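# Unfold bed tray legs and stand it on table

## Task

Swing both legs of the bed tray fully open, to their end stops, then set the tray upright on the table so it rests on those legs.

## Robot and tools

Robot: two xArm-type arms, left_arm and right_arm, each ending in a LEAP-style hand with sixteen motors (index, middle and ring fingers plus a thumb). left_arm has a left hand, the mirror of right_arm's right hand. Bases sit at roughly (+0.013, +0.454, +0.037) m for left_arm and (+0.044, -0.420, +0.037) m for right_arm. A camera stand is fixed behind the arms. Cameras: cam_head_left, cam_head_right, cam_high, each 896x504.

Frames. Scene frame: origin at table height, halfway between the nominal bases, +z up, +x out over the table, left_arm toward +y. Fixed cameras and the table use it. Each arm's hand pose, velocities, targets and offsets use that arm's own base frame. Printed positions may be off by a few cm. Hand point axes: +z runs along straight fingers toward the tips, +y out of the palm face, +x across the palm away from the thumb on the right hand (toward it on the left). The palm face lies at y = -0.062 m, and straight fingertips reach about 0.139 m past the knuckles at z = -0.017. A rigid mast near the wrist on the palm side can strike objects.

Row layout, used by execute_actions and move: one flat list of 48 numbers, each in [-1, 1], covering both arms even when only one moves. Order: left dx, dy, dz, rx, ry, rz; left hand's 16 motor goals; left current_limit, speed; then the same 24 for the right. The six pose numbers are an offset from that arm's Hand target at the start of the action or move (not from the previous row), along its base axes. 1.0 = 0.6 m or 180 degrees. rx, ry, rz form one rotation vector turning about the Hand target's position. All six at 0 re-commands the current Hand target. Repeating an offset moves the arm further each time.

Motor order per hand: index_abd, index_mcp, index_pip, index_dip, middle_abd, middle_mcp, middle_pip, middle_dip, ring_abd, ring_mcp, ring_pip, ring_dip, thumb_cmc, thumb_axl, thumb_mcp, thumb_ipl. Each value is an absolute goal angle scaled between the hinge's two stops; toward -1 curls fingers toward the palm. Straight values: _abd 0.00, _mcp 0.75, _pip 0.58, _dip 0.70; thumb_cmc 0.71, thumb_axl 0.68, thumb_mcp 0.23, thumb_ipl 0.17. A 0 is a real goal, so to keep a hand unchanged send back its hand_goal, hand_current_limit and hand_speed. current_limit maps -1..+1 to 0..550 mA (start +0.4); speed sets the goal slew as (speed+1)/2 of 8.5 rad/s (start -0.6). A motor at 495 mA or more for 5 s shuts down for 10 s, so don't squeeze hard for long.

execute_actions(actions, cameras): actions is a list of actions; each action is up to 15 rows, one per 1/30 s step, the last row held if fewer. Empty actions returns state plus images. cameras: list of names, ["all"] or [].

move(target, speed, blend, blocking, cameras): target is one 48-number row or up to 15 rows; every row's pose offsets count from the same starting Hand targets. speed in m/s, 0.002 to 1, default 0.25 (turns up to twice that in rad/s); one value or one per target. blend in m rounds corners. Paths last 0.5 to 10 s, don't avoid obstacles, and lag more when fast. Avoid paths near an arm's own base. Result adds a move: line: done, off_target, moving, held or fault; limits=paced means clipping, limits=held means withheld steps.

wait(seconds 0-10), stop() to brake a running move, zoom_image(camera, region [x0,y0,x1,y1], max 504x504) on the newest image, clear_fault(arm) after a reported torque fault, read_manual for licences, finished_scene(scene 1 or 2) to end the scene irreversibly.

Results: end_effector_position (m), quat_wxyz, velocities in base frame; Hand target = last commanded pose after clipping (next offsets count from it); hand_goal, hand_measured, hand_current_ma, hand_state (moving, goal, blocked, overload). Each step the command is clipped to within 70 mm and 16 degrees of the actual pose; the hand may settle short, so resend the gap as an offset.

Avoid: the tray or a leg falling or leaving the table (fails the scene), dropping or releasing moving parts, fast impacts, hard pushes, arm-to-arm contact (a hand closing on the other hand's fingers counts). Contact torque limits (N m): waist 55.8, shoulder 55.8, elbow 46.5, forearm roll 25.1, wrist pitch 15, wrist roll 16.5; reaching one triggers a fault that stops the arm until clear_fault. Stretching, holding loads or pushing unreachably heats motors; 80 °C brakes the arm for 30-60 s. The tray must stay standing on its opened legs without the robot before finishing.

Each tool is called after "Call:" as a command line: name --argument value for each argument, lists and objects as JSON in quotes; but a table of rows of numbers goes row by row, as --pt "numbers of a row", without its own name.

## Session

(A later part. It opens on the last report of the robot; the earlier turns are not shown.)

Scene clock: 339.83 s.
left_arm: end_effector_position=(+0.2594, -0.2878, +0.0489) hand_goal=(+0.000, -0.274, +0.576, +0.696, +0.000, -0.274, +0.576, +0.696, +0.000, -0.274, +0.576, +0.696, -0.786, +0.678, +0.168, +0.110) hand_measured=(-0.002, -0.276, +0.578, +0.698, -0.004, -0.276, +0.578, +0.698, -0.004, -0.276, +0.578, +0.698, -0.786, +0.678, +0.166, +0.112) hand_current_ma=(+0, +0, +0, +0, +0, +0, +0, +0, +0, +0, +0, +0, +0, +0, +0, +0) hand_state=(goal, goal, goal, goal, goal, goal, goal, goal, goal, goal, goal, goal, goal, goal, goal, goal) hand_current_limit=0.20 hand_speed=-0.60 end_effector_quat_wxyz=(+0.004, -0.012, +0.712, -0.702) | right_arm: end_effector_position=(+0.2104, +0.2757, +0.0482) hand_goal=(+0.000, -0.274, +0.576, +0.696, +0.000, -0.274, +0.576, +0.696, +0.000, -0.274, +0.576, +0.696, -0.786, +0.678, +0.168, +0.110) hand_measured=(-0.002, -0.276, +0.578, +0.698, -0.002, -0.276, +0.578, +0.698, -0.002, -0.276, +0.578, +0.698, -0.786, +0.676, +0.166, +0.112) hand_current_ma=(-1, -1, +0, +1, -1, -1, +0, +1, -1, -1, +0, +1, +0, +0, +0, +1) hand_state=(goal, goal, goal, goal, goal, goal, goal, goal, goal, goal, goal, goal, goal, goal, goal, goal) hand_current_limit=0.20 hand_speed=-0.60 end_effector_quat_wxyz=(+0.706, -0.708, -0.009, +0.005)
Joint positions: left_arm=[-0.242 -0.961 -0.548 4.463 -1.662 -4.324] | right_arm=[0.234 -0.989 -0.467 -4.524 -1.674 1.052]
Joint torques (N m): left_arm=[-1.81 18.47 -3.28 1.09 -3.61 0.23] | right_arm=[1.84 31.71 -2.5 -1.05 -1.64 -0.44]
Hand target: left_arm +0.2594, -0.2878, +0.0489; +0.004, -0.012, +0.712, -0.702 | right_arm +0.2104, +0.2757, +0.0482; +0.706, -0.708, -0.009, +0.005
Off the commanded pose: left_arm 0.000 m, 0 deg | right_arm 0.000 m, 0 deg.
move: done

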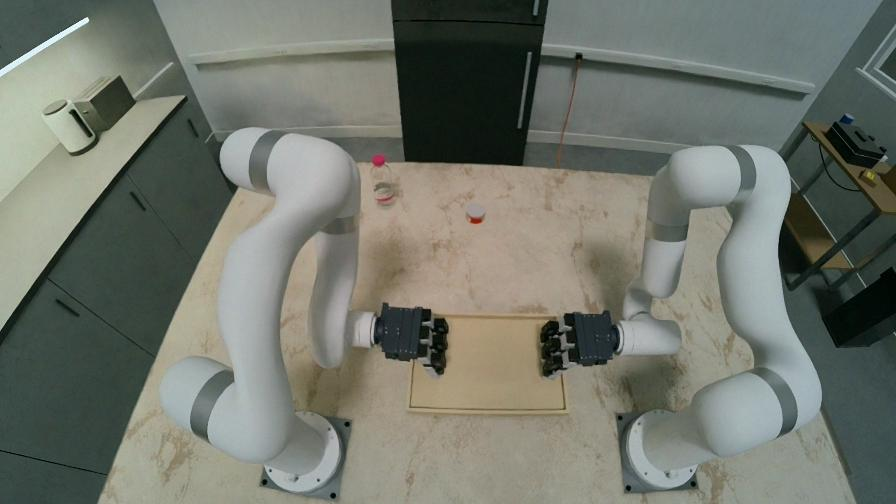

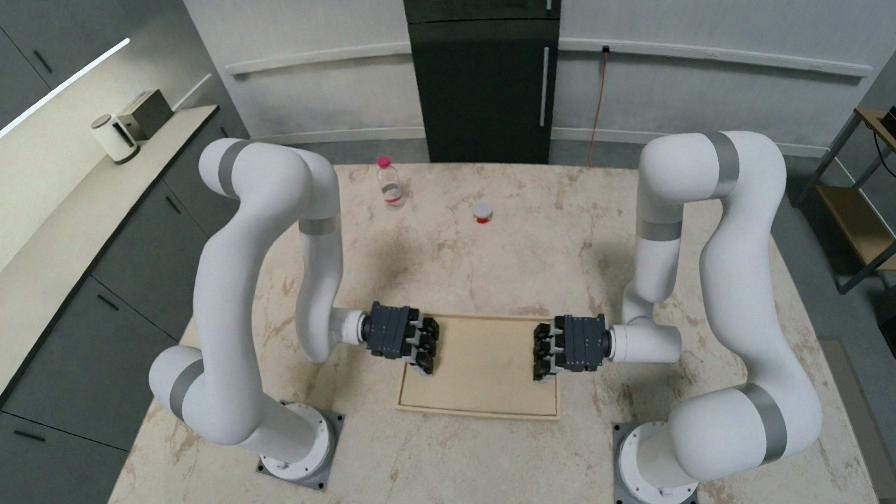

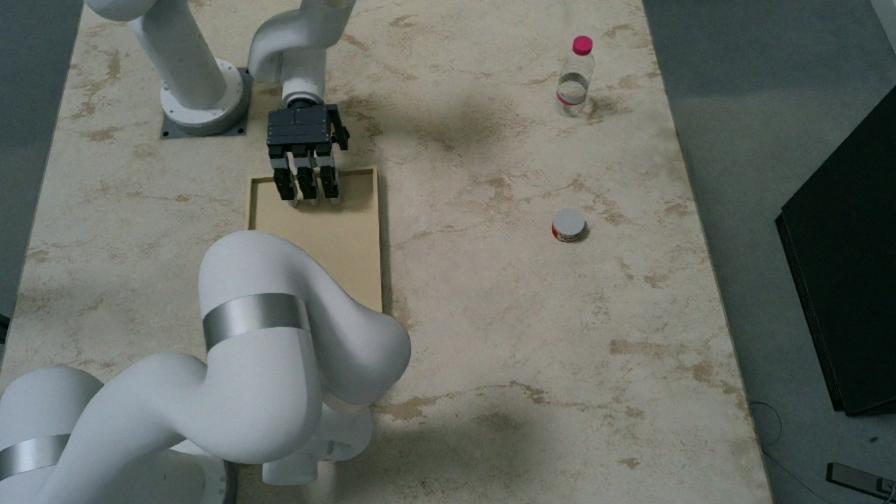

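Call:
move --pt "0 0 -0.003 0 0 0 0 -0.6 0.576 0.696 0 -0.6 0.576 0.696 0 -0.6 0.576 0.696 -0.786 0.678 0.168 0.11 0 -0.8 0 0 -0.003 0 0 0 0 -0.6 0.576 0.696 0 -0.6 0.576 0.696 0 -0.6 0.576 0.696 -0.786 0.678 0.168 0.11 0 -0.8" --pt "0 0 -0.003 0 0 0 0 -0.6 0.576 0.696 0 -0.6 0.576 0.696 0 -0.6 0.576 0.696 -0.786 0.678 -0.2 0.11 0 -0.8 0 0 -0.003 0 0 0 0 -0.6 0.576 0.696 0 -0.6 0.576 0.696 0 -0.6 0.576 0.696 -0.786 0.678 -0.2 0.11 0 -0.8" --pt "0 0 -0.003 0 0 0 0 -0.7 0.576 0.696 0 -0.7 0.576 0.696 0 -0.7 0.576 0.696 -0.786 0.678 -0.35 0.05 0.6 -0.8 0 0 -0.003 0 0 0 0 -0.7 0.576 0.696 0 -0.7 0.576 0.696 0 -0.7 0.576 0.696 -0.786 0.678 -0.35 0.05 0.6 -0.8" --pt "0 0 0.1 0 0 0 0 -0.7 0.576 0.696 0 -0.7 0.576 0.696 0 -0.7 0.576 0.696 -0.786 0.678 -0.35 0.05 0.6 -0.8 0 0 0.1 0 0 0 0 -0.7 0.576 0.696 0 -0.7 0.576 0.696 0 -0.7 0.576 0.696 -0.786 0.678 -0.35 0.05 0.6 -0.8" --cameras '["all"]' --speed 0.06

Call:
zoom_image --camera "cam_high" --region '[220, 100, 400, 220]'

Call:
zoom_image --camera "cam_head_left" --region '[370, 240, 600, 440]'

Scene clock: 348.40 s.
left_arm: end_effector_position=(+0.2594, -0.2878, +0.1088) hand_goal=(+0.000, -0.700, +0.576, +0.696, +0.000, -0.700, +0.576, +0.696, +0.000, -0.700, +0.576, +0.696, -0.786, +0.678, -0.350, +0.050) hand_measured=(+0.000, -0.592, +0.602, +0.710, +0.000, -0.604, +0.610, +0.710, -0.002, -0.604, +0.600, +0.710, -0.784, +0.678, +0.042, +0.130) hand_current_ma=(+0, +238, +16, +6, +0, +192, +25, +5, +0, +187, +14, +5, +0, +0, +440, +206) hand_state=(goal, blocked, blocked, goal, goal, blocked, blocked, goal, goal, blocked, blocked, goal, goal, goal, blocked, blocked) hand_current_limit=0.60 hand_speed=-0.80 end_effector_quat_wxyz=(+0.004, -0.012, +0.712, -0.702) | right_arm: end_effector_position=(+0.2103, +0.2757, +0.1082) hand_goal=(+0.000, -0.700, +0.576, +0.696, +0.000, -0.700, +0.576, +0.696, +0.000, -0.700, +0.576, +0.696, -0.786, +0.678, -0.350, +0.050) hand_measured=(+0.000, -0.550, +0.610, +0.712, +0.000, -0.548, +0.610, +0.712, +0.000, -0.550, +0.612, +0.714, -0.786, +0.678, -0.026, +0.126) hand_current_ma=(+0, +440, +42, +13, +0, +440, +42, +14, +0, +440, +49, +17, +0, +0, +440, +249) hand_state=(goal, blocked, blocked, goal, goal, blocked, blocked, goal, goal, blocked, blocked, goal, goal, goal, blocked, blocked) hand_current_limit=0.60 hand_speed=-0.80 end_effector_quat_wxyz=(+0.706, -0.708, -0.009, +0.005)
Joint positions: left_arm=[-0.242 -0.755 -0.458 4.454 -1.633 -4.437] | right_arm=[0.234 -0.766 -0.368 -4.512 -1.651 1.174]
Joint torques (N m): left_arm=[3.14 19.87 -1.68 -0.05 -1.9 -0.17] | right_arm=[-4.26 41.54 0.44 0.89 -1.15 0.29]
Hand target: left_arm +0.2594, -0.2878, +0.1089; +0.004, -0.012, +0.712, -0.702 | right_arm +0.2104, +0.2757, +0.1082; +0.706, -0.708, -0.009, +0.005
Off the commanded pose: left_arm 0.000 m, 0 deg | right_arm 0.000 m, 0 deg.
move: done

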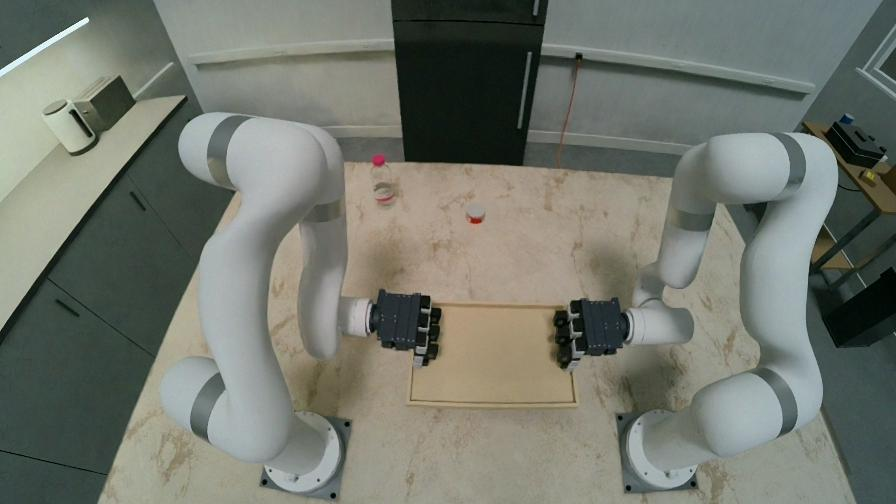

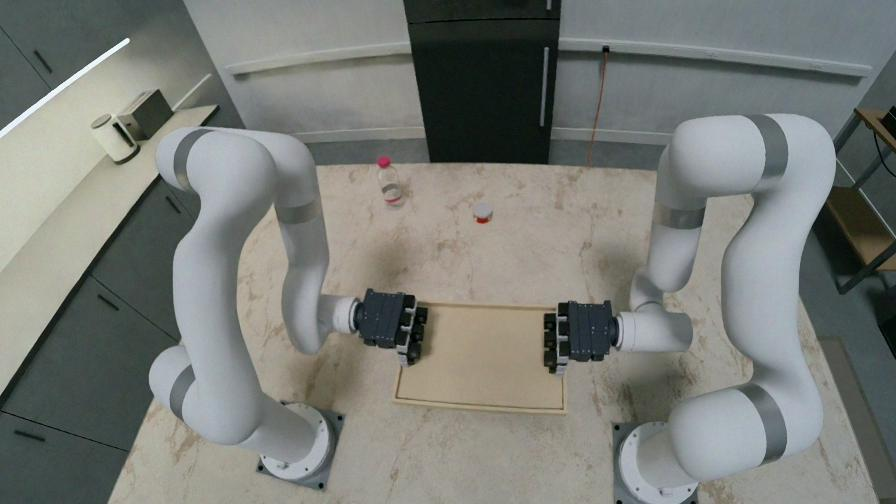

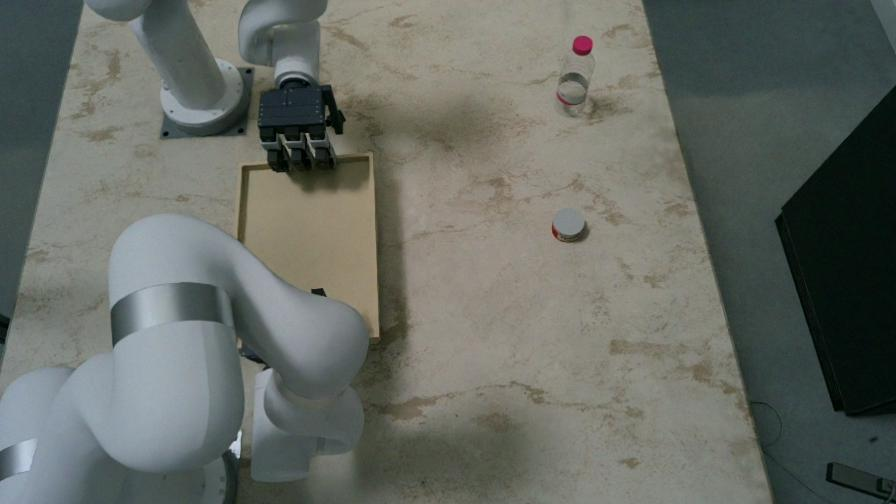

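Scaled by 2.800 from the camera's 896x504 image, which has a finer 1280x720 frame.

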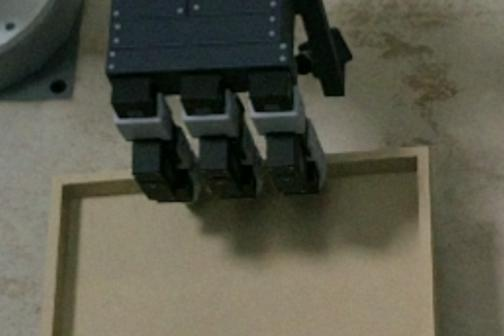

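Scaled by 2.191 from the camera's 896x504 image, which has a finer 1280x720 frame.

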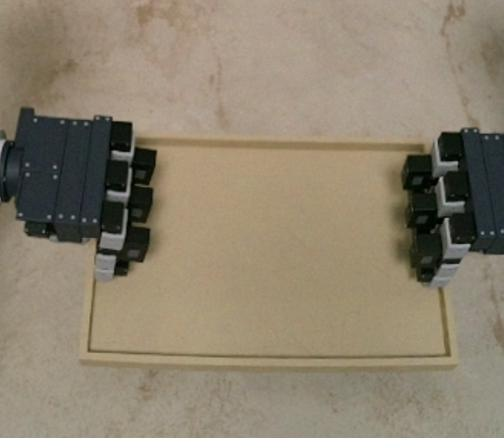

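Call:
move --pt "0.083 0.0035 0.117 -0.0093 0.222 0 0 -0.7 0.576 0.696 0 -0.7 0.576 0.696 0 -0.7 0.576 0.696 -0.786 0.678 -0.35 0.05 0.6 -0.8 0.083 0.0017 0.117 -0.0045 0.222 0 0 -0.7 0.576 0.696 0 -0.7 0.576 0.696 0 -0.7 0.576 0.696 -0.786 0.678 -0.35 0.05 0.6 -0.8" --pt "0.1677 0.007 0.108 -0.0187 0.444 0 0 -0.7 0.576 0.696 0 -0.7 0.576 0.696 0 -0.7 0.576 0.696 -0.786 0.678 -0.35 0.05 0.6 -0.8 0.1677 0.0034 0.108 -0.0089 0.444 0 0 -0.7 0.576 0.696 0 -0.7 0.576 0.696 0 -0.7 0.576 0.696 -0.786 0.678 -0.35 0.05 0.6 -0.8" --pt "0.1677 0.007 0.0375 -0.021 0.5 0 0 -0.7 0.576 0.696 0 -0.7 0.576 0.696 0 -0.7 0.576 0.696 -0.786 0.678 -0.35 0.05 0.6 -0.8 0.1677 0.0034 0.0385 -0.01 0.5 0 0 -0.7 0.576 0.696 0 -0.7 0.576 0.696 0 -0.7 0.576 0.696 -0.786 0.678 -0.35 0.05 0.6 -0.8" --cameras '["all"]' --speed 0.1 --blend '[0.01,0.01,0]'

Call:
zoom_image --camera "cam_high" --region '[260, 60, 440, 240]'

Call:
zoom_image --camera "cam_head_left" --region '[370, 240, 600, 440]'

Scene clock: 364.80 s.
left_arm: end_effector_position=(+0.3601, -0.2836, +0.1314) hand_goal=(+0.000, -0.700, +0.576, +0.696, +0.000, -0.700, +0.576, +0.696, +0.000, -0.700, +0.576, +0.696, -0.786, +0.678, -0.350, +0.050) hand_measured=(-0.022, -0.592, +0.602, +0.712, -0.024, -0.604, +0.610, +0.710, -0.024, -0.604, +0.604, +0.710, -0.798, +0.678, +0.042, +0.128) hand_current_ma=(-10, +233, +16, +6, -11, +191, +28, +6, -11, +187, +18, +5, -4, +0, +440, +197) hand_state=(blocked, blocked, blocked, goal, blocked, blocked, blocked, goal, blocked, blocked, blocked, goal, goal, goal, blocked, blocked) hand_current_limit=0.60 hand_speed=-0.80 end_effector_quat_wxyz=(+0.501, +0.505, -0.486, +0.509) | right_arm: end_effector_position=(+0.3110, +0.2778, +0.1313) hand_goal=(+0.000, -0.700, +0.576, +0.696, +0.000, -0.700, +0.576, +0.696, +0.000, -0.700, +0.576, +0.696, -0.786, +0.678, -0.350, +0.050) hand_measured=(-0.022, -0.550, +0.610, +0.712, -0.022, -0.550, +0.610, +0.712, -0.022, -0.550, +0.614, +0.714, -0.800, +0.678, -0.026, +0.126) hand_current_ma=(-18, +440, +43, +14, -17, +440, +43, +14, -17, +440, +50, +17, -10, +0, +440, +249) hand_state=(blocked, blocked, blocked, goal, blocked, blocked, blocked, goal, blocked, blocked, blocked, goal, goal, goal, blocked, blocked) hand_current_limit=0.60 hand_speed=-0.80 end_effector_quat_wxyz=(+0.495, -0.508, +0.493, +0.504)
Joint positions: left_arm=[-0.14 -1.089 -0.968 4.549 -1.609 -6.175] | right_arm=[0.148 -1.056 -0.865 -4.59 -1.594 2.946]
Joint torques (N m): left_arm=[-1.11 22.78 -7.75 0.53 -4.54 -0.95] | right_arm=[0.05 43.48 -10.89 -1.51 -2.27 1.22]
Hand target: left_arm +0.3600, -0.2836, +0.1314; +0.501, +0.505, -0.486, +0.508 | right_arm +0.3110, +0.2778, +0.1313; +0.495, -0.508, +0.493, +0.504
Off the commanded pose: left_arm 0.000 m, 0 deg | right_arm 0.000 m, 0 deg.
move: done

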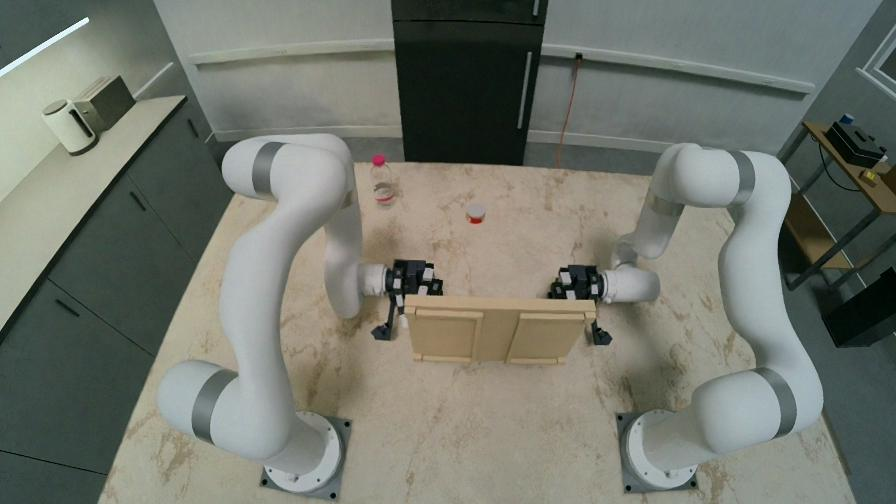

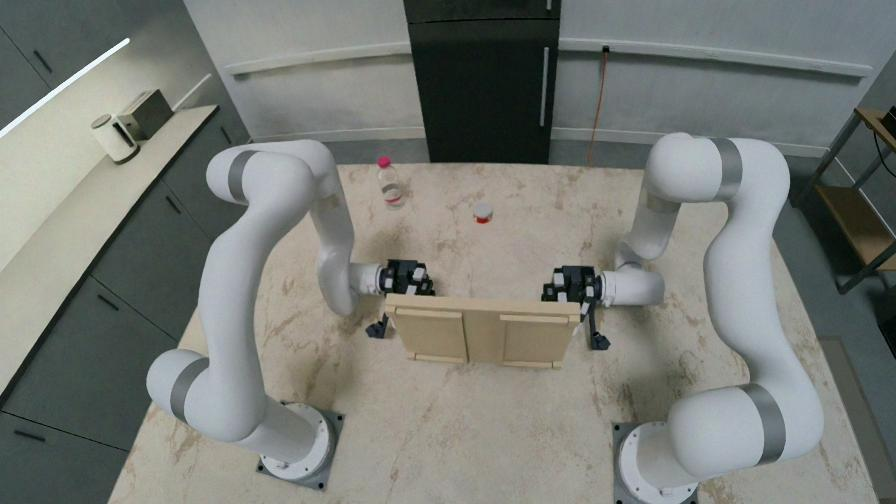

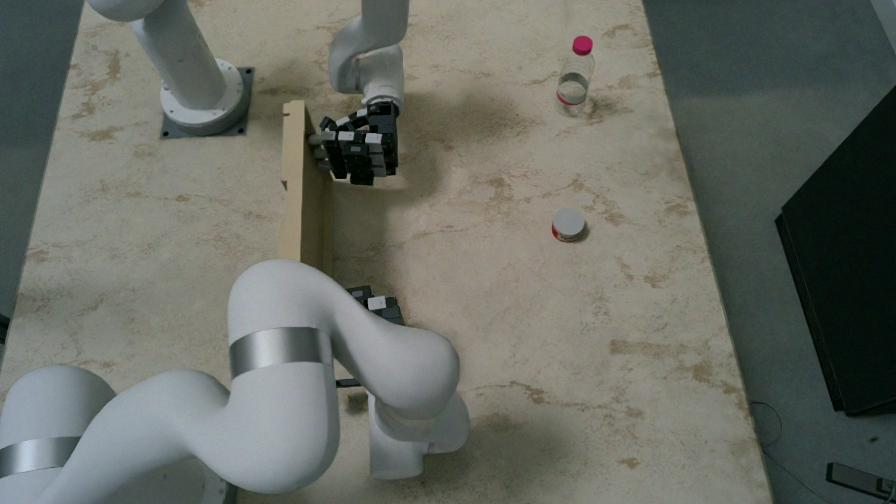

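Scaled by 2.800 from the camera's 896x504 image, which has a finer 1280x720 frame.

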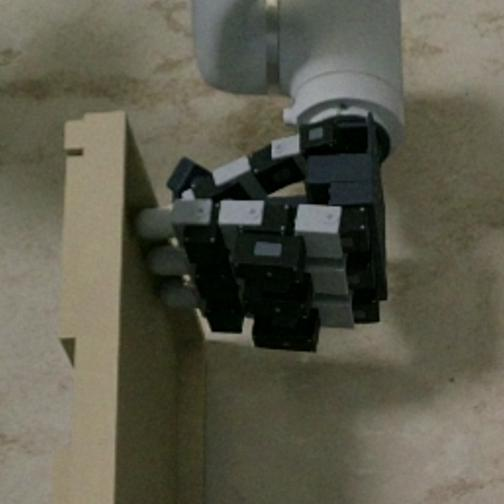

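Scaled by 2.191 from the camera's 896x504 image, which has a finer 1280x720 frame.

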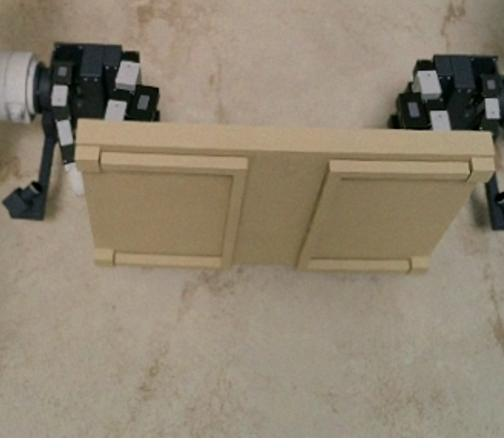

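Call:
move --target '[0,0,-0.0133,0,0,0,0,-0.7,0.576,0.696,0,-0.7,0.576,0.696,0,-0.7,0.576,0.696,-0.786,0.678,-0.35,0.05,0.6,-0.8,0,0,-0.0133,0,0,0,0,-0.7,0.576,0.696,0,-0.7,0.576,0.696,0,-0.7,0.576,0.696,-0.786,0.678,-0.35,0.05,0.6,-0.8]' --cameras '[]' --speed 0.03

Call:
move --target '[0,0,-0.0067,0,0,0,0,-0.7,0.576,0.696,0,-0.7,0.576,0.696,0,-0.7,0.576,0.696,-0.786,0.678,-0.35,0.05,0.6,-0.8,0,0,-0.0067,0,0,0,0,-0.7,0.576,0.696,0,-0.7,0.576,0.696,0,-0.7,0.576,0.696,-0.786,0.678,-0.35,0.05,0.6,-0.8]' --cameras '["cam_high","cam_head_left"]' --speed 0.03

Scene clock: 368.40 s.
left_arm: end_effector_position=(+0.3600, -0.2836, +0.1234) hand_goal=(+0.000, -0.700, +0.576, +0.696, +0.000, -0.700, +0.576, +0.696, +0.000, -0.700, +0.576, +0.696, -0.786, +0.678, -0.350, +0.050) hand_measured=(-0.014, -0.594, +0.602, +0.712, -0.016, -0.604, +0.610, +0.710, -0.016, -0.604, +0.604, +0.710, -0.792, +0.678, +0.042, +0.128) hand_current_ma=(-4, +230, +16, +6, -5, +190, +28, +6, -5, +187, +18, +5, -2, +0, +440, +196) hand_state=(goal, blocked, blocked, goal, goal, blocked, blocked, goal, goal, blocked, blocked, goal, goal, goal, blocked, blocked) hand_current_limit=0.60 hand_speed=-0.80 end_effector_quat_wxyz=(+0.501, +0.505, -0.486, +0.509) | right_arm: end_effector_position=(+0.3110, +0.2778, +0.1234) hand_goal=(+0.000, -0.700, +0.576, +0.696, +0.000, -0.700, +0.576, +0.696, +0.000, -0.700, +0.576, +0.696, -0.786, +0.678, -0.350, +0.050) hand_measured=(-0.010, -0.550, +0.612, +0.712, -0.010, -0.550, +0.610, +0.712, -0.010, -0.550, +0.614, +0.714, -0.792, +0.678, -0.026, +0.126) hand_current_ma=(-4, +440, +45, +14, -4, +440, +44, +14, -4, +440, +50, +17, -2, +0, +440, +248) hand_state=(goal, blocked, blocked, goal, goal, blocked, blocked, goal, goal, blocked, blocked, goal, goal, goal, blocked, blocked) hand_current_limit=0.60 hand_speed=-0.80 end_effector_quat_wxyz=(+0.495, -0.507, +0.493, +0.504)
Joint positions: left_arm=[-0.14 -1.11 -0.981 4.549 -1.611 -6.167] | right_arm=[0.148 -1.077 -0.877 -4.59 -1.595 2.937]
Joint torques (N m): left_arm=[-0.16 22.73 -7.58 0.89 -2.78 -0.09] | right_arm=[-0.45 42.33 -10.32 -1.3 -1.12 -0.02]
Hand target: left_arm +0.3600, -0.2836, +0.1234; +0.501, +0.505, -0.486, +0.508 | right_arm +0.3110, +0.2778, +0.1233; +0.495, -0.508, +0.493, +0.504
Off the commanded pose: left_arm 0.000 m, 0 deg | right_arm 0.000 m, 0 deg.
move: done
No camera images: "cameras" was empty.

Scene clock: 369.10 s.
left_arm: end_effector_position=(+0.3600, -0.2836, +0.1194) hand_goal=(+0.000, -0.700, +0.576, +0.696, +0.000, -0.700, +0.576, +0.696, +0.000, -0.700, +0.576, +0.696, -0.786, +0.678, -0.350, +0.050) hand_measured=(+0.014, -0.594, +0.602, +0.712, +0.016, -0.604, +0.610, +0.712, +0.018, -0.604, +0.604, +0.712, -0.770, +0.682, +0.042, +0.124) hand_current_ma=(+4, +230, +17, +7, +5, +190, +28, +6, +6, +187, +18, +6, +7, +1, +440, +183) hand_state=(goal, blocked, blocked, goal, goal, blocked, blocked, goal, goal, blocked, blocked, goal, goal, goal, blocked, blocked) hand_current_limit=0.60 hand_speed=-0.80 end_effector_quat_wxyz=(+0.501, +0.505, -0.486, +0.508) | right_arm: end_effector_position=(+0.3110, +0.2778, +0.1194) hand_goal=(+0.000, -0.700, +0.576, +0.696, +0.000, -0.700, +0.576, +0.696, +0.000, -0.700, +0.576, +0.696, -0.786, +0.678, -0.350, +0.050) hand_measured=(+0.020, -0.550, +0.612, +0.714, +0.022, -0.550, +0.610, +0.714, +0.022, -0.550, +0.614, +0.716, -0.770, +0.684, -0.026, +0.124) hand_current_ma=(+15, +440, +45, +15, +17, +440, +44, +15, +17, +440, +50, +17, +15, +4, +440, +233) hand_state=(blocked, blocked, blocked, goal, blocked, blocked, blocked, goal, blocked, blocked, blocked, goal, goal, goal, blocked, blocked) hand_current_limit=0.60 hand_speed=-0.80 end_effector_quat_wxyz=(+0.495, -0.508, +0.493, +0.504)
Joint positions: left_arm=[-0.14 -1.121 -0.987 4.549 -1.612 -6.163] | right_arm=[0.148 -1.088 -0.883 -4.59 -1.595 2.932]
Joint torques (N m): left_arm=[-1.07 21.33 -7.32 0.63 -2.02 0.58] | right_arm=[0.39 40.19 -10.06 -0.37 -0.63 -1.12]
Hand target: left_arm +0.3600, -0.2836, +0.1194; +0.501, +0.505, -0.486, +0.508 | right_arm +0.3110, +0.2778, +0.1193; +0.495, -0.508, +0.493, +0.504
Off the commanded pose: left_arm 0.000 m, 0 deg | right_arm 0.000 m, 0 deg.
move: done
Images, in order (width x height): cam_head_left 896x504, cam_high 896x504.

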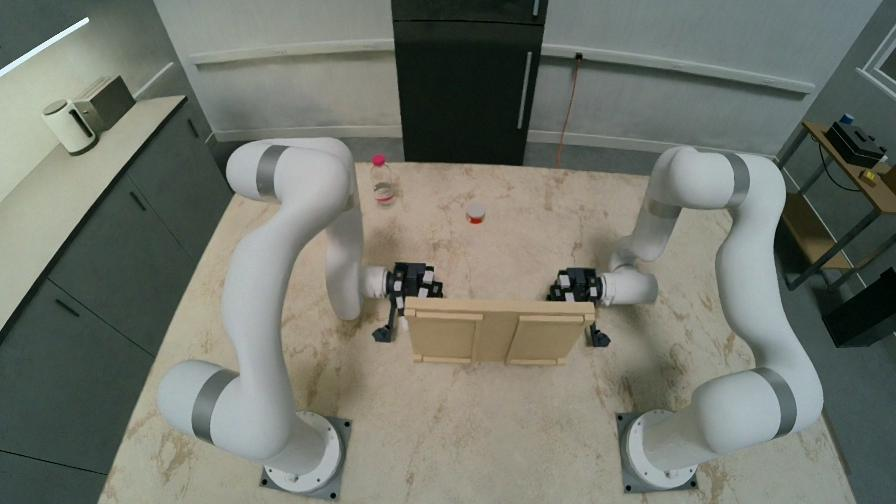

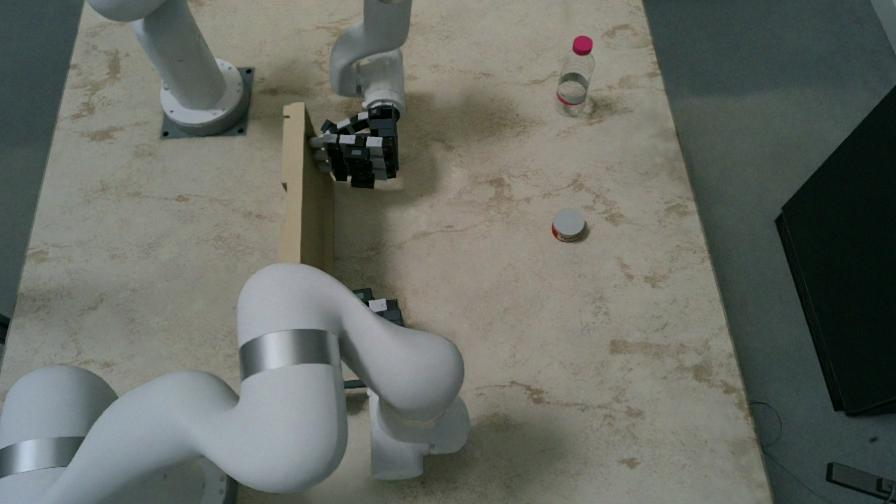

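Call:
move --pt "0 0 0.0025 0 0 0 0 -0.7 0.576 0.696 0 -0.7 0.576 0.696 0 -0.7 0.576 0.696 -0.786 0.678 -0.35 0.05 0.6 -0.8 0 0 0.0025 0 0 0 0 -0.7 0.576 0.696 0 -0.7 0.576 0.696 0 -0.7 0.576 0.696 -0.786 0.678 -0.35 0.05 0.6 -0.8" --pt "0 0 0.0025 0 0 0 0 -0.7 0.576 0.696 0 -0.7 0.576 0.696 0 -0.7 0.576 0.696 -0.786 0.678 0.168 0.11 0.4 -0.8 0 0 0.0025 0 0 0 0 -0.7 0.576 0.696 0 -0.7 0.576 0.696 0 -0.7 0.576 0.696 -0.786 0.678 -0.35 0.05 0.6 -0.8" --pt "0 0 0.0025 0 0 0 0 -0.274 0.576 0.696 0 -0.274 0.576 0.696 0 -0.274 0.576 0.696 -0.786 0.678 0.168 0.11 0.4 -0.8 0 0 0.0025 0 0 0 0 -0.7 0.576 0.696 0 -0.7 0.576 0.696 0 -0.7 0.576 0.696 -0.786 0.678 -0.35 0.05 0.6 -0.8" --pt "0.133 0.0056 0.0025 0 0 0 0 -0.274 0.576 0.696 0 -0.274 0.576 0.696 0 -0.274 0.576 0.696 -0.786 0.678 0.168 0.11 0.4 -0.8 0 0 0.0025 0 0 0 0 -0.7 0.576 0.696 0 -0.7 0.576 0.696 0 -0.7 0.576 0.696 -0.786 0.678 -0.35 0.05 0.6 -0.8" --pt "0.133 0.2056 0.2025 0 0 0 0 -0.274 0.576 0.696 0 -0.274 0.576 0.696 0 -0.274 0.576 0.696 -0.786 0.678 0.168 0.11 0.4 -0.8 0 0 0.0025 0 0 0 0 -0.7 0.576 0.696 0 -0.7 0.576 0.696 0 -0.7 0.576 0.696 -0.786 0.678 -0.35 0.05 0.6 -0.8" --cameras '["cam_high","cam_head_left"]' --speed '[0.05,0.05,0.05,0.08,0.2]' --blend '[0,0,0,0.01,0]'

Scene clock: 389.00 s.
left_arm: end_effector_position=(+0.4392, -0.1603, +0.2403) hand_goal=(+0.000, -0.274, +0.576, +0.696, +0.000, -0.274, +0.576, +0.696, +0.000, -0.274, +0.576, +0.696, -0.786, +0.678, +0.168, +0.110) hand_measured=(-0.002, -0.276, +0.578, +0.698, -0.002, -0.276, +0.578, +0.698, -0.002, -0.276, +0.578, +0.698, -0.792, +0.680, +0.166, +0.112) hand_current_ma=(+0, +0, +0, +0, +0, +0, +0, +0, +0, +0, +0, +0, -2, +0, +0, +0) hand_state=(goal, goal, goal, goal, goal, goal, goal, goal, goal, goal, goal, goal, goal, goal, goal, goal) hand_current_limit=0.40 hand_speed=-0.80 end_effector_quat_wxyz=(+0.453, +0.468, -0.495, +0.576) | right_arm: end_effector_position=(+0.3110, +0.2778, +0.1208) hand_goal=(+0.000, -0.700, +0.576, +0.696, +0.000, -0.700, +0.576, +0.696, +0.000, -0.700, +0.576, +0.696, -0.786, +0.678, -0.350, +0.050) hand_measured=(+0.008, -0.550, +0.612, +0.714, +0.010, -0.550, +0.610, +0.714, +0.010, -0.550, +0.614, +0.716, -0.776, +0.684, -0.026, +0.124) hand_current_ma=(+4, +440, +45, +15, +5, +440, +44, +15, +5, +440, +50, +17, +6, +4, +440, +233) hand_state=(goal, blocked, blocked, goal, goal, blocked, blocked, goal, goal, blocked, blocked, goal, goal, goal, blocked, blocked) hand_current_limit=0.60 hand_speed=-0.80 end_effector_quat_wxyz=(+0.495, -0.508, +0.493, +0.504)
Joint positions: left_arm=[0.128 -0.876 -1.024 4.739 -1.648 -6.284] | right_arm=[0.148 -1.084 -0.881 -4.59 -1.595 2.934]
Joint torques (N m): left_arm=[2.74 27.61 -11.93 0.49 -3.74 -0.35] | right_arm=[0.2 51.97 -7.62 0.7 -1.18 0.38]
Hand target: left_arm +0.4398, -0.1602, +0.2409; +0.501, +0.505, -0.486, +0.508 | right_arm +0.3110, +0.2778, +0.1208; +0.495, -0.508, +0.493, +0.504
Off the commanded pose: left_arm 0.001 m, 10 deg | right_arm 0.000 m, 0 deg.
joint sent to its limit (left arm) — joint 6 (wrist roll), lower limit. The joint targets are off in orientation, not in position.
move: off_target (left_arm)
Images, in order (width x height): cam_head_left 896x504, cam_high 896x504.

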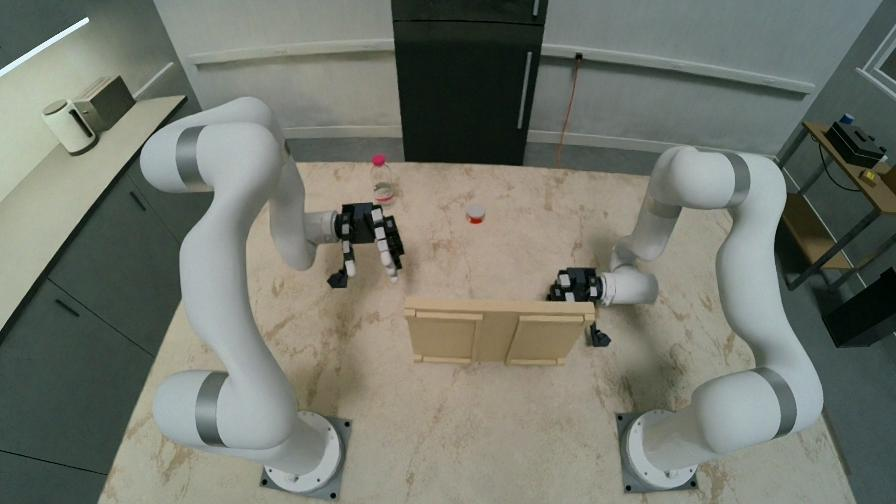

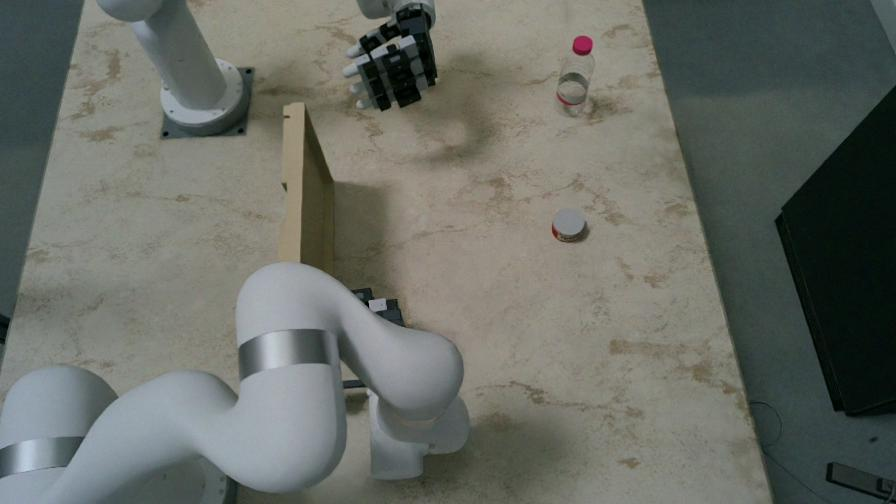

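Call:
move --pt "0.02 0 0.25 0.0105 -0.25 0 0 -0.274 0.576 0.696 0 -0.274 0.576 0.696 0 -0.274 0.576 0.696 -0.786 0.678 0.168 0.11 0.4 -0.6 0 0 0 0 0 0 0 -0.7 0.576 0.696 0 -0.7 0.576 0.696 0 -0.7 0.576 0.696 -0.786 0.678 -0.35 0.05 0.6 -0.8" --pt "-0.065 -0.262 0.287 0.021 -0.5 0 0 -0.274 0.576 0.696 0 -0.274 0.576 0.696 0 -0.274 0.576 0.696 -0.786 0.678 0.168 0.11 0.4 -0.6 0 0 0 0 0 0 0 -0.7 0.576 0.696 0 -0.7 0.576 0.696 0 -0.7 0.576 0.696 -0.786 0.678 -0.35 0.05 0.6 -0.8" --cameras '["cam_high","cam_head_left"]' --speed 0.3 --blend '[0.05,0]'

Scene clock: 422.40 s.
left_arm: end_effector_position=(+0.4009, -0.3174, +0.4130) hand_goal=(+0.000, -0.274, +0.576, +0.696, +0.000, -0.274, +0.576, +0.696, +0.000, -0.274, +0.576, +0.696, -0.786, +0.678, +0.168, +0.110) hand_measured=(-0.002, -0.276, +0.578, +0.698, -0.002, -0.276, +0.578, +0.698, -0.002, -0.276, +0.578, +0.698, -0.786, +0.680, +0.166, +0.112) hand_current_ma=(+0, +0, +0, +0, +0, +0, +0, +0, +0, +0, +0, +0, +0, +0, +0, +0) hand_state=(goal, goal, goal, goal, goal, goal, goal, goal, goal, goal, goal, goal, goal, goal, goal, goal) hand_current_limit=0.40 hand_speed=-0.60 end_effector_quat_wxyz=(+0.004, -0.012, +0.712, -0.702) | right_arm: end_effector_position=(+0.3110, +0.2778, +0.1208) hand_goal=(+0.000, -0.700, +0.576, +0.696, +0.000, -0.700, +0.576, +0.696, +0.000, -0.700, +0.576, +0.696, -0.786, +0.678, -0.350, +0.050) hand_measured=(+0.008, -0.550, +0.612, +0.714, +0.010, -0.550, +0.610, +0.714, +0.010, -0.550, +0.614, +0.716, -0.776, +0.684, -0.026, +0.124) hand_current_ma=(+4, +440, +45, +15, +5, +440, +44, +15, +5, +440, +50, +17, +6, +4, +440, +233) hand_state=(goal, blocked, blocked, goal, goal, blocked, blocked, goal, goal, blocked, blocked, goal, goal, goal, blocked, blocked) hand_current_limit=0.60 hand_speed=-0.80 end_effector_quat_wxyz=(+0.495, -0.508, +0.493, +0.504)
Joint positions: left_arm=[-0.23 -0.139 -0.787 4.518 -1.407 -5.357] | right_arm=[0.148 -1.084 -0.881 -4.59 -1.595 2.934]
Joint torques (N m): left_arm=[-3.65 16.88 -15.72 -1 -1.06 0.12] | right_arm=[-0.42 49.68 -8.12 0.82 -1.2 0.45]
Hand target: left_arm +0.4008, -0.3174, +0.4131; +0.004, -0.012, +0.712, -0.702 | right_arm +0.3110, +0.2778, +0.1208; +0.495, -0.508, +0.493, +0.504
Off the commanded pose: left_arm 0.000 m, 0 deg | right_arm 0.000 m, 0 deg.
move: done
Images, in order (width x height): cam_head_left 896x504, cam_high 896x504.

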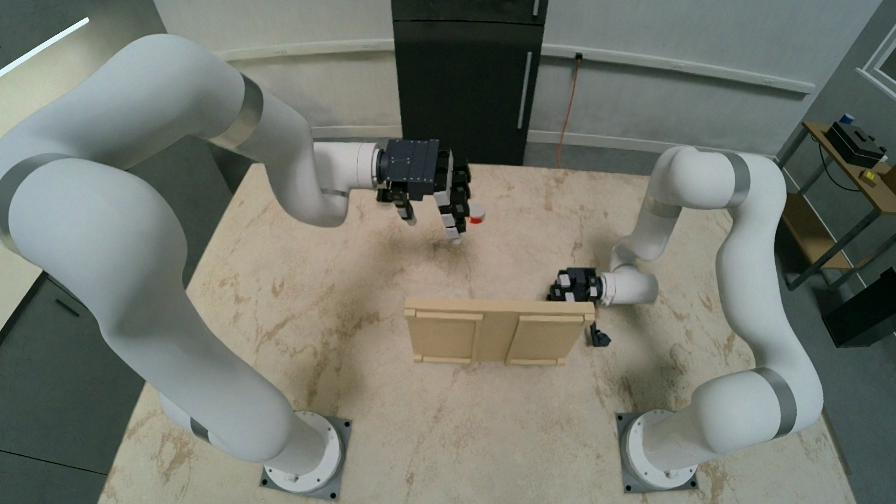

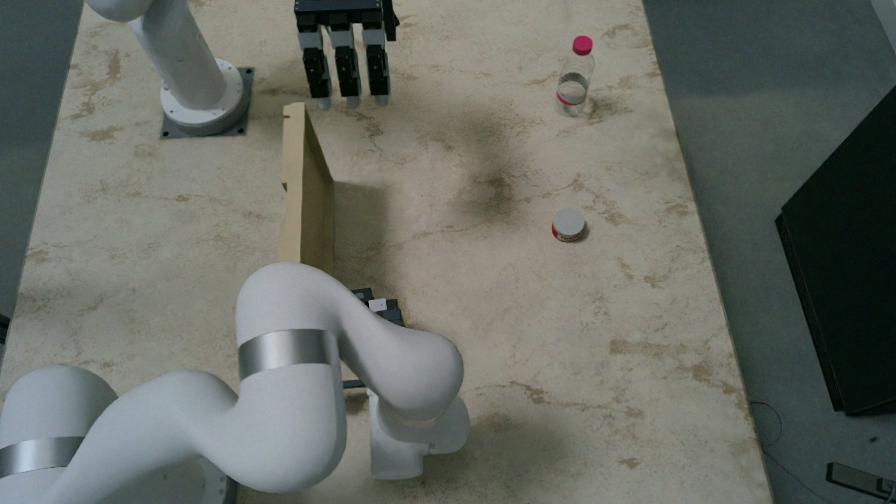

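Call:
move --pt "-0.2 -0.08 0.02 0.0105 -0.25 0 0 -0.274 0.576 0.696 0 -0.274 0.576 0.696 0 -0.274 0.576 0.696 -0.786 0.678 0.168 0.11 0.4 -0.6 0 0 0 0 0 0 0 -0.7 0.576 0.696 0 -0.7 0.576 0.696 0 -0.7 0.576 0.696 -0.786 0.678 -0.35 0.05 0.6 -0.8" --pt "-0.41 -0.1675 0 0.021 -0.5 0 0 -0.274 0.576 0.696 0 -0.274 0.576 0.696 0 -0.274 0.576 0.696 -0.786 0.678 0.168 0.11 0.4 -0.6 0 0 0 0 0 0 0 -0.7 0.576 0.696 0 -0.7 0.576 0.696 0 -0.7 0.576 0.696 -0.786 0.678 -0.35 0.05 0.6 -0.8" --pt "-0.408 -0.217 -0.517 0.021 -0.5 0 0 -0.274 0.576 0.696 0 -0.274 0.576 0.696 0 -0.274 0.576 0.696 -0.786 0.678 0.168 0.11 0.4 -0.6 0 0 0 0 0 0 0 -0.7 0.576 0.696 0 -0.7 0.576 0.696 0 -0.7 0.576 0.696 -0.786 0.678 -0.35 0.05 0.6 -0.8" --cameras '["cam_high","cam_head_left","cam_head_right"]' --speed '[0.25,0.25,0.2]' --blend '[0.03,0.03,0]'

Call:
zoom_image --camera "cam_high" --region '[180, 60, 360, 240]'

Call:
zoom_image --camera "cam_head_right" --region '[370, 260, 600, 440]'

Scene clock: 433.87 s.
left_arm: end_effector_position=(+0.1560, -0.4476, +0.1029) hand_goal=(+0.000, -0.274, +0.576, +0.696, +0.000, -0.274, +0.576, +0.696, +0.000, -0.274, +0.576, +0.696, -0.786, +0.678, +0.168, +0.110) hand_measured=(+0.002, -0.276, +0.578, +0.698, +0.002, -0.276, +0.578, +0.698, +0.002, -0.276, +0.578, +0.698, -0.778, +0.680, +0.166, +0.112) hand_current_ma=(+0, +0, +0, +0, +0, +0, +0, +0, +0, +0, +0, +0, +2, +0, +0, +0) hand_state=(goal, goal, goal, goal, goal, goal, goal, goal, goal, goal, goal, goal, goal, goal, goal, goal) hand_current_limit=0.40 hand_speed=-0.60 end_effector_quat_wxyz=(+0.507, +0.488, +0.521, -0.483) | right_arm: end_effector_position=(+0.3110, +0.2778, +0.1208) hand_goal=(+0.000, -0.700, +0.576, +0.696, +0.000, -0.700, +0.576, +0.696, +0.000, -0.700, +0.576, +0.696, -0.786, +0.678, -0.350, +0.050) hand_measured=(+0.008, -0.550, +0.612, +0.714, +0.010, -0.550, +0.610, +0.714, +0.010, -0.550, +0.614, +0.716, -0.776, +0.684, -0.026, +0.124) hand_current_ma=(+4, +440, +45, +15, +5, +440, +44, +15, +5, +440, +50, +17, +6, +4, +440, +233) hand_state=(goal, blocked, blocked, goal, goal, blocked, blocked, goal, goal, blocked, blocked, goal, goal, goal, blocked, blocked) hand_current_limit=0.60 hand_speed=-0.80 end_effector_quat_wxyz=(+0.495, -0.508, +0.493, +0.504)
Joint positions: left_arm=[-1.324 -1.004 -0.469 3.359 -2.077 -3.04] | right_arm=[0.148 -1.084 -0.881 -4.59 -1.595 2.934]
Joint torques (N m): left_arm=[3.16 16.98 -2.12 1.05 -3.72 0.33] | right_arm=[-1.41 48.98 -7.83 0.96 -1.21 0.35]
Hand target: left_arm +0.1560, -0.4476, +0.1029; +0.507, +0.488, +0.521, -0.483 | right_arm +0.3110, +0.2778, +0.1208; +0.495, -0.508, +0.493, +0.504
Off the commanded pose: left_arm 0.000 m, 0 deg | right_arm 0.000 m, 0 deg.
move: done

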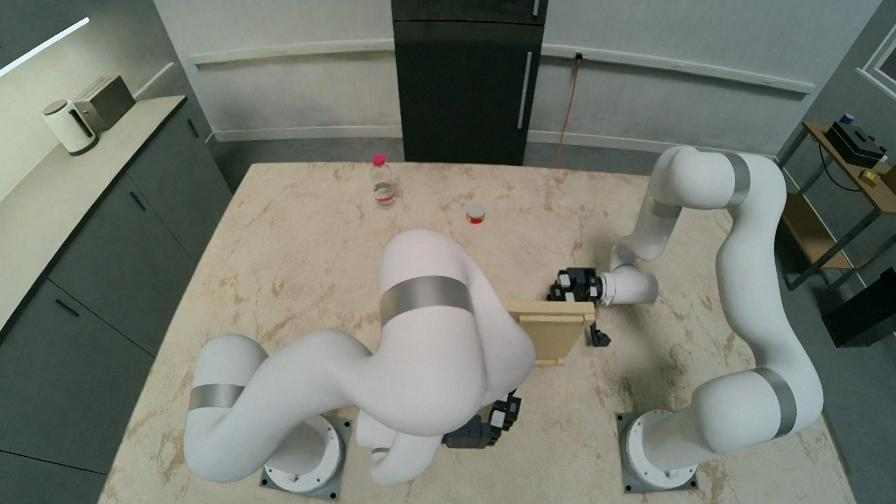

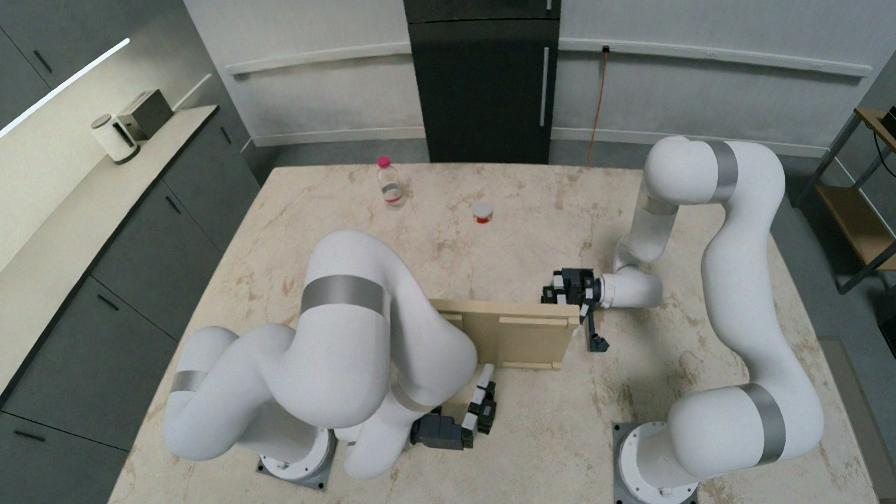

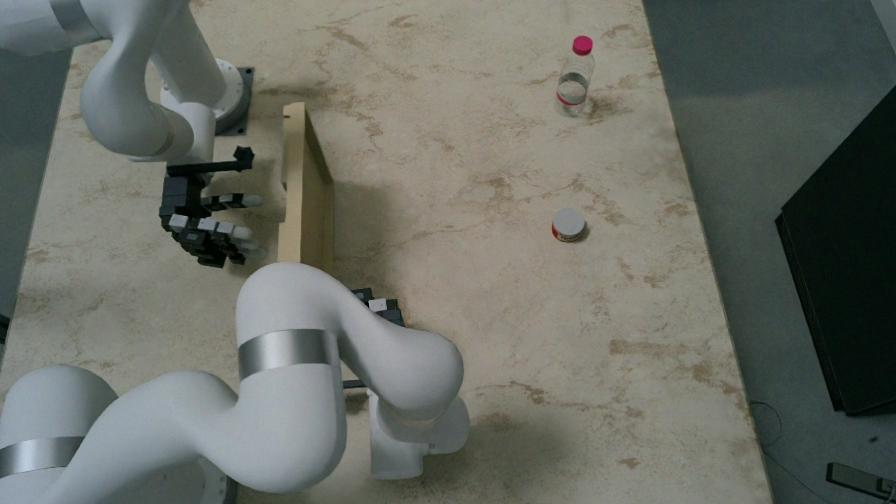

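Scaled by 2.800 from the camera's 896x504 image, which has a finer 1280x720 frame.

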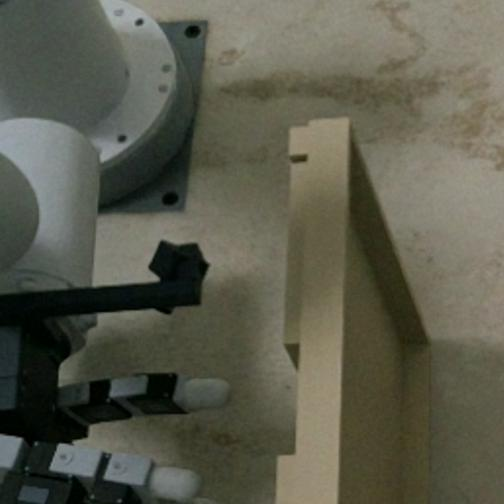

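Scaled by 2.191 from the camera's 896x504 image, which has a finer 1280x720 frame.

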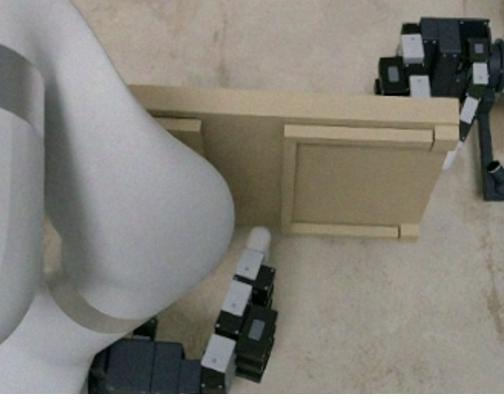

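Call:
move --target '[0.109,-0.0117,-0.033,0,0,0.0667,0,-0.274,0.576,0.696,0,-0.274,0.576,0.696,0,-0.274,0.576,0.696,-0.786,0.678,0.168,0.11,0.4,-0.6,0,0,0,0,0,0,0,-0.7,0.576,0.696,0,-0.7,0.576,0.696,0,-0.7,0.576,0.696,-0.786,0.678,-0.35,0.05,0.6,-0.8]' --cameras '["cam_high","cam_head_right"]' --speed 0.08

Call:
zoom_image --camera "cam_high" --region '[200, 90, 340, 250]'

Call:
zoom_image --camera "cam_head_right" --region '[400, 280, 560, 440]'

Scene clock: 445.73 s.
left_arm: end_effector_position=(+0.2214, -0.4546, +0.0831) hand_goal=(+0.000, -0.274, +0.576, +0.696, +0.000, -0.274, +0.576, +0.696, +0.000, -0.274, +0.576, +0.696, -0.786, +0.678, +0.168, +0.110) hand_measured=(+0.002, -0.276, +0.578, +0.698, +0.002, -0.276, +0.578, +0.698, +0.002, -0.276, +0.578, +0.698, -0.778, +0.680, +0.166, +0.112) hand_current_ma=(+0, +0, +0, +0, +0, +0, +0, +0, +0, +0, +0, +0, +2, +0, +0, +0) hand_state=(goal, goal, goal, goal, goal, goal, goal, goal, goal, goal, goal, goal, goal, goal, goal, goal) hand_current_limit=0.40 hand_speed=-0.60 end_effector_quat_wxyz=(+0.555, +0.431, +0.569, -0.428) | right_arm: end_effector_position=(+0.3110, +0.2778, +0.1208) hand_goal=(+0.000, -0.700, +0.576, +0.696, +0.000, -0.700, +0.576, +0.696, +0.000, -0.700, +0.576, +0.696, -0.786, +0.678, -0.350, +0.050) hand_measured=(+0.008, -0.550, +0.612, +0.714, +0.010, -0.550, +0.610, +0.714, +0.010, -0.550, +0.614, +0.716, -0.776, +0.684, -0.026, +0.124) hand_current_ma=(+4, +440, +45, +15, +5, +440, +44, +15, +5, +440, +50, +17, +6, +4, +440, +233) hand_state=(goal, blocked, blocked, goal, goal, blocked, blocked, goal, goal, blocked, blocked, goal, goal, goal, blocked, blocked) hand_current_limit=0.60 hand_speed=-0.80 end_effector_quat_wxyz=(+0.495, -0.508, +0.493, +0.504)
Joint positions: left_arm=[-1.272 -1.05 -0.576 3.178 -2.025 -3.134] | right_arm=[0.148 -1.084 -0.881 -4.59 -1.595 2.934]
Joint torques (N m): left_arm=[4.01 19.78 -3.44 -0.05 -1.54 -0.04] | right_arm=[-1.17 47.95 -8.18 0.84 -1.15 0.36]
Hand target: left_arm +0.2214, -0.4547, +0.0831; +0.555, +0.431, +0.569, -0.428 | right_arm +0.3110, +0.2778, +0.1208; +0.495, -0.508, +0.493, +0.504
Off the commanded pose: left_arm 0.000 m, 0 deg | right_arm 0.000 m, 0 deg.
move: done
Images, in order (width x height): cam_head_right 896x504, cam_high 896x504.

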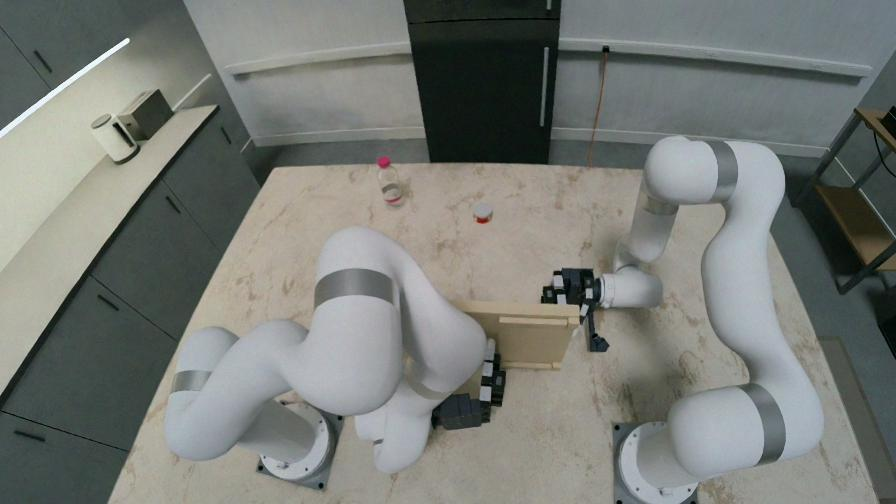

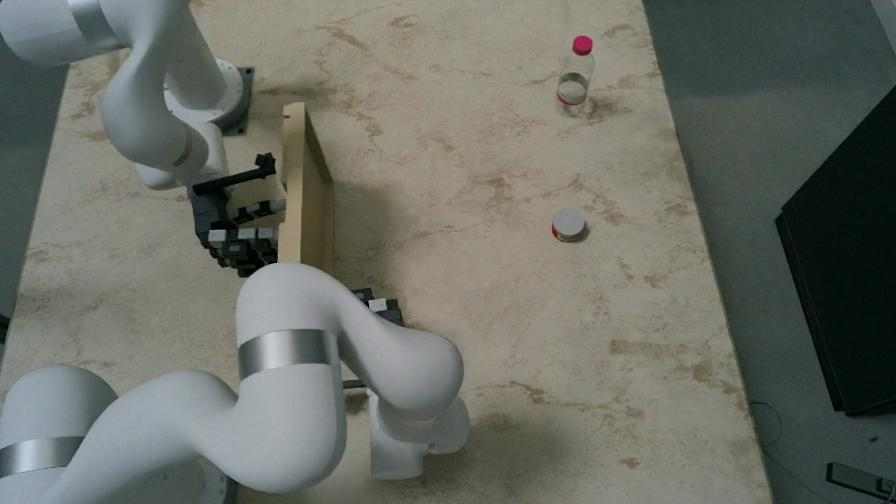

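Scaled by 3.150 from the camera's 896x504 image, which has a finer 1280x720 frame.

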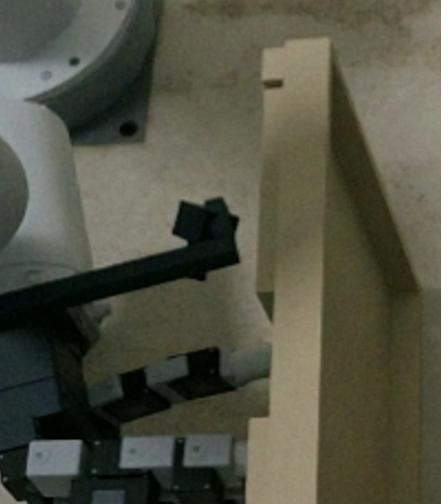

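Scaled by 3.150 from the camera's 896x504 image, which has a finer 1280x720 frame.

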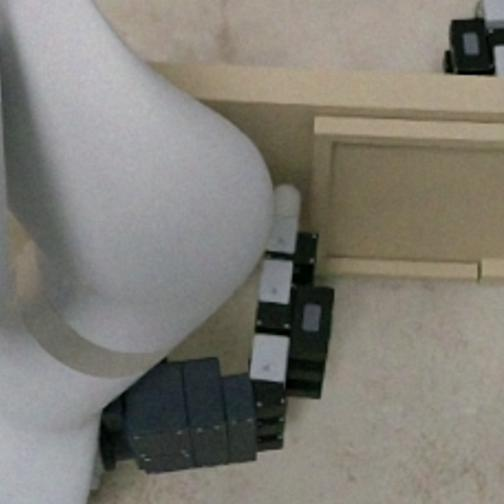

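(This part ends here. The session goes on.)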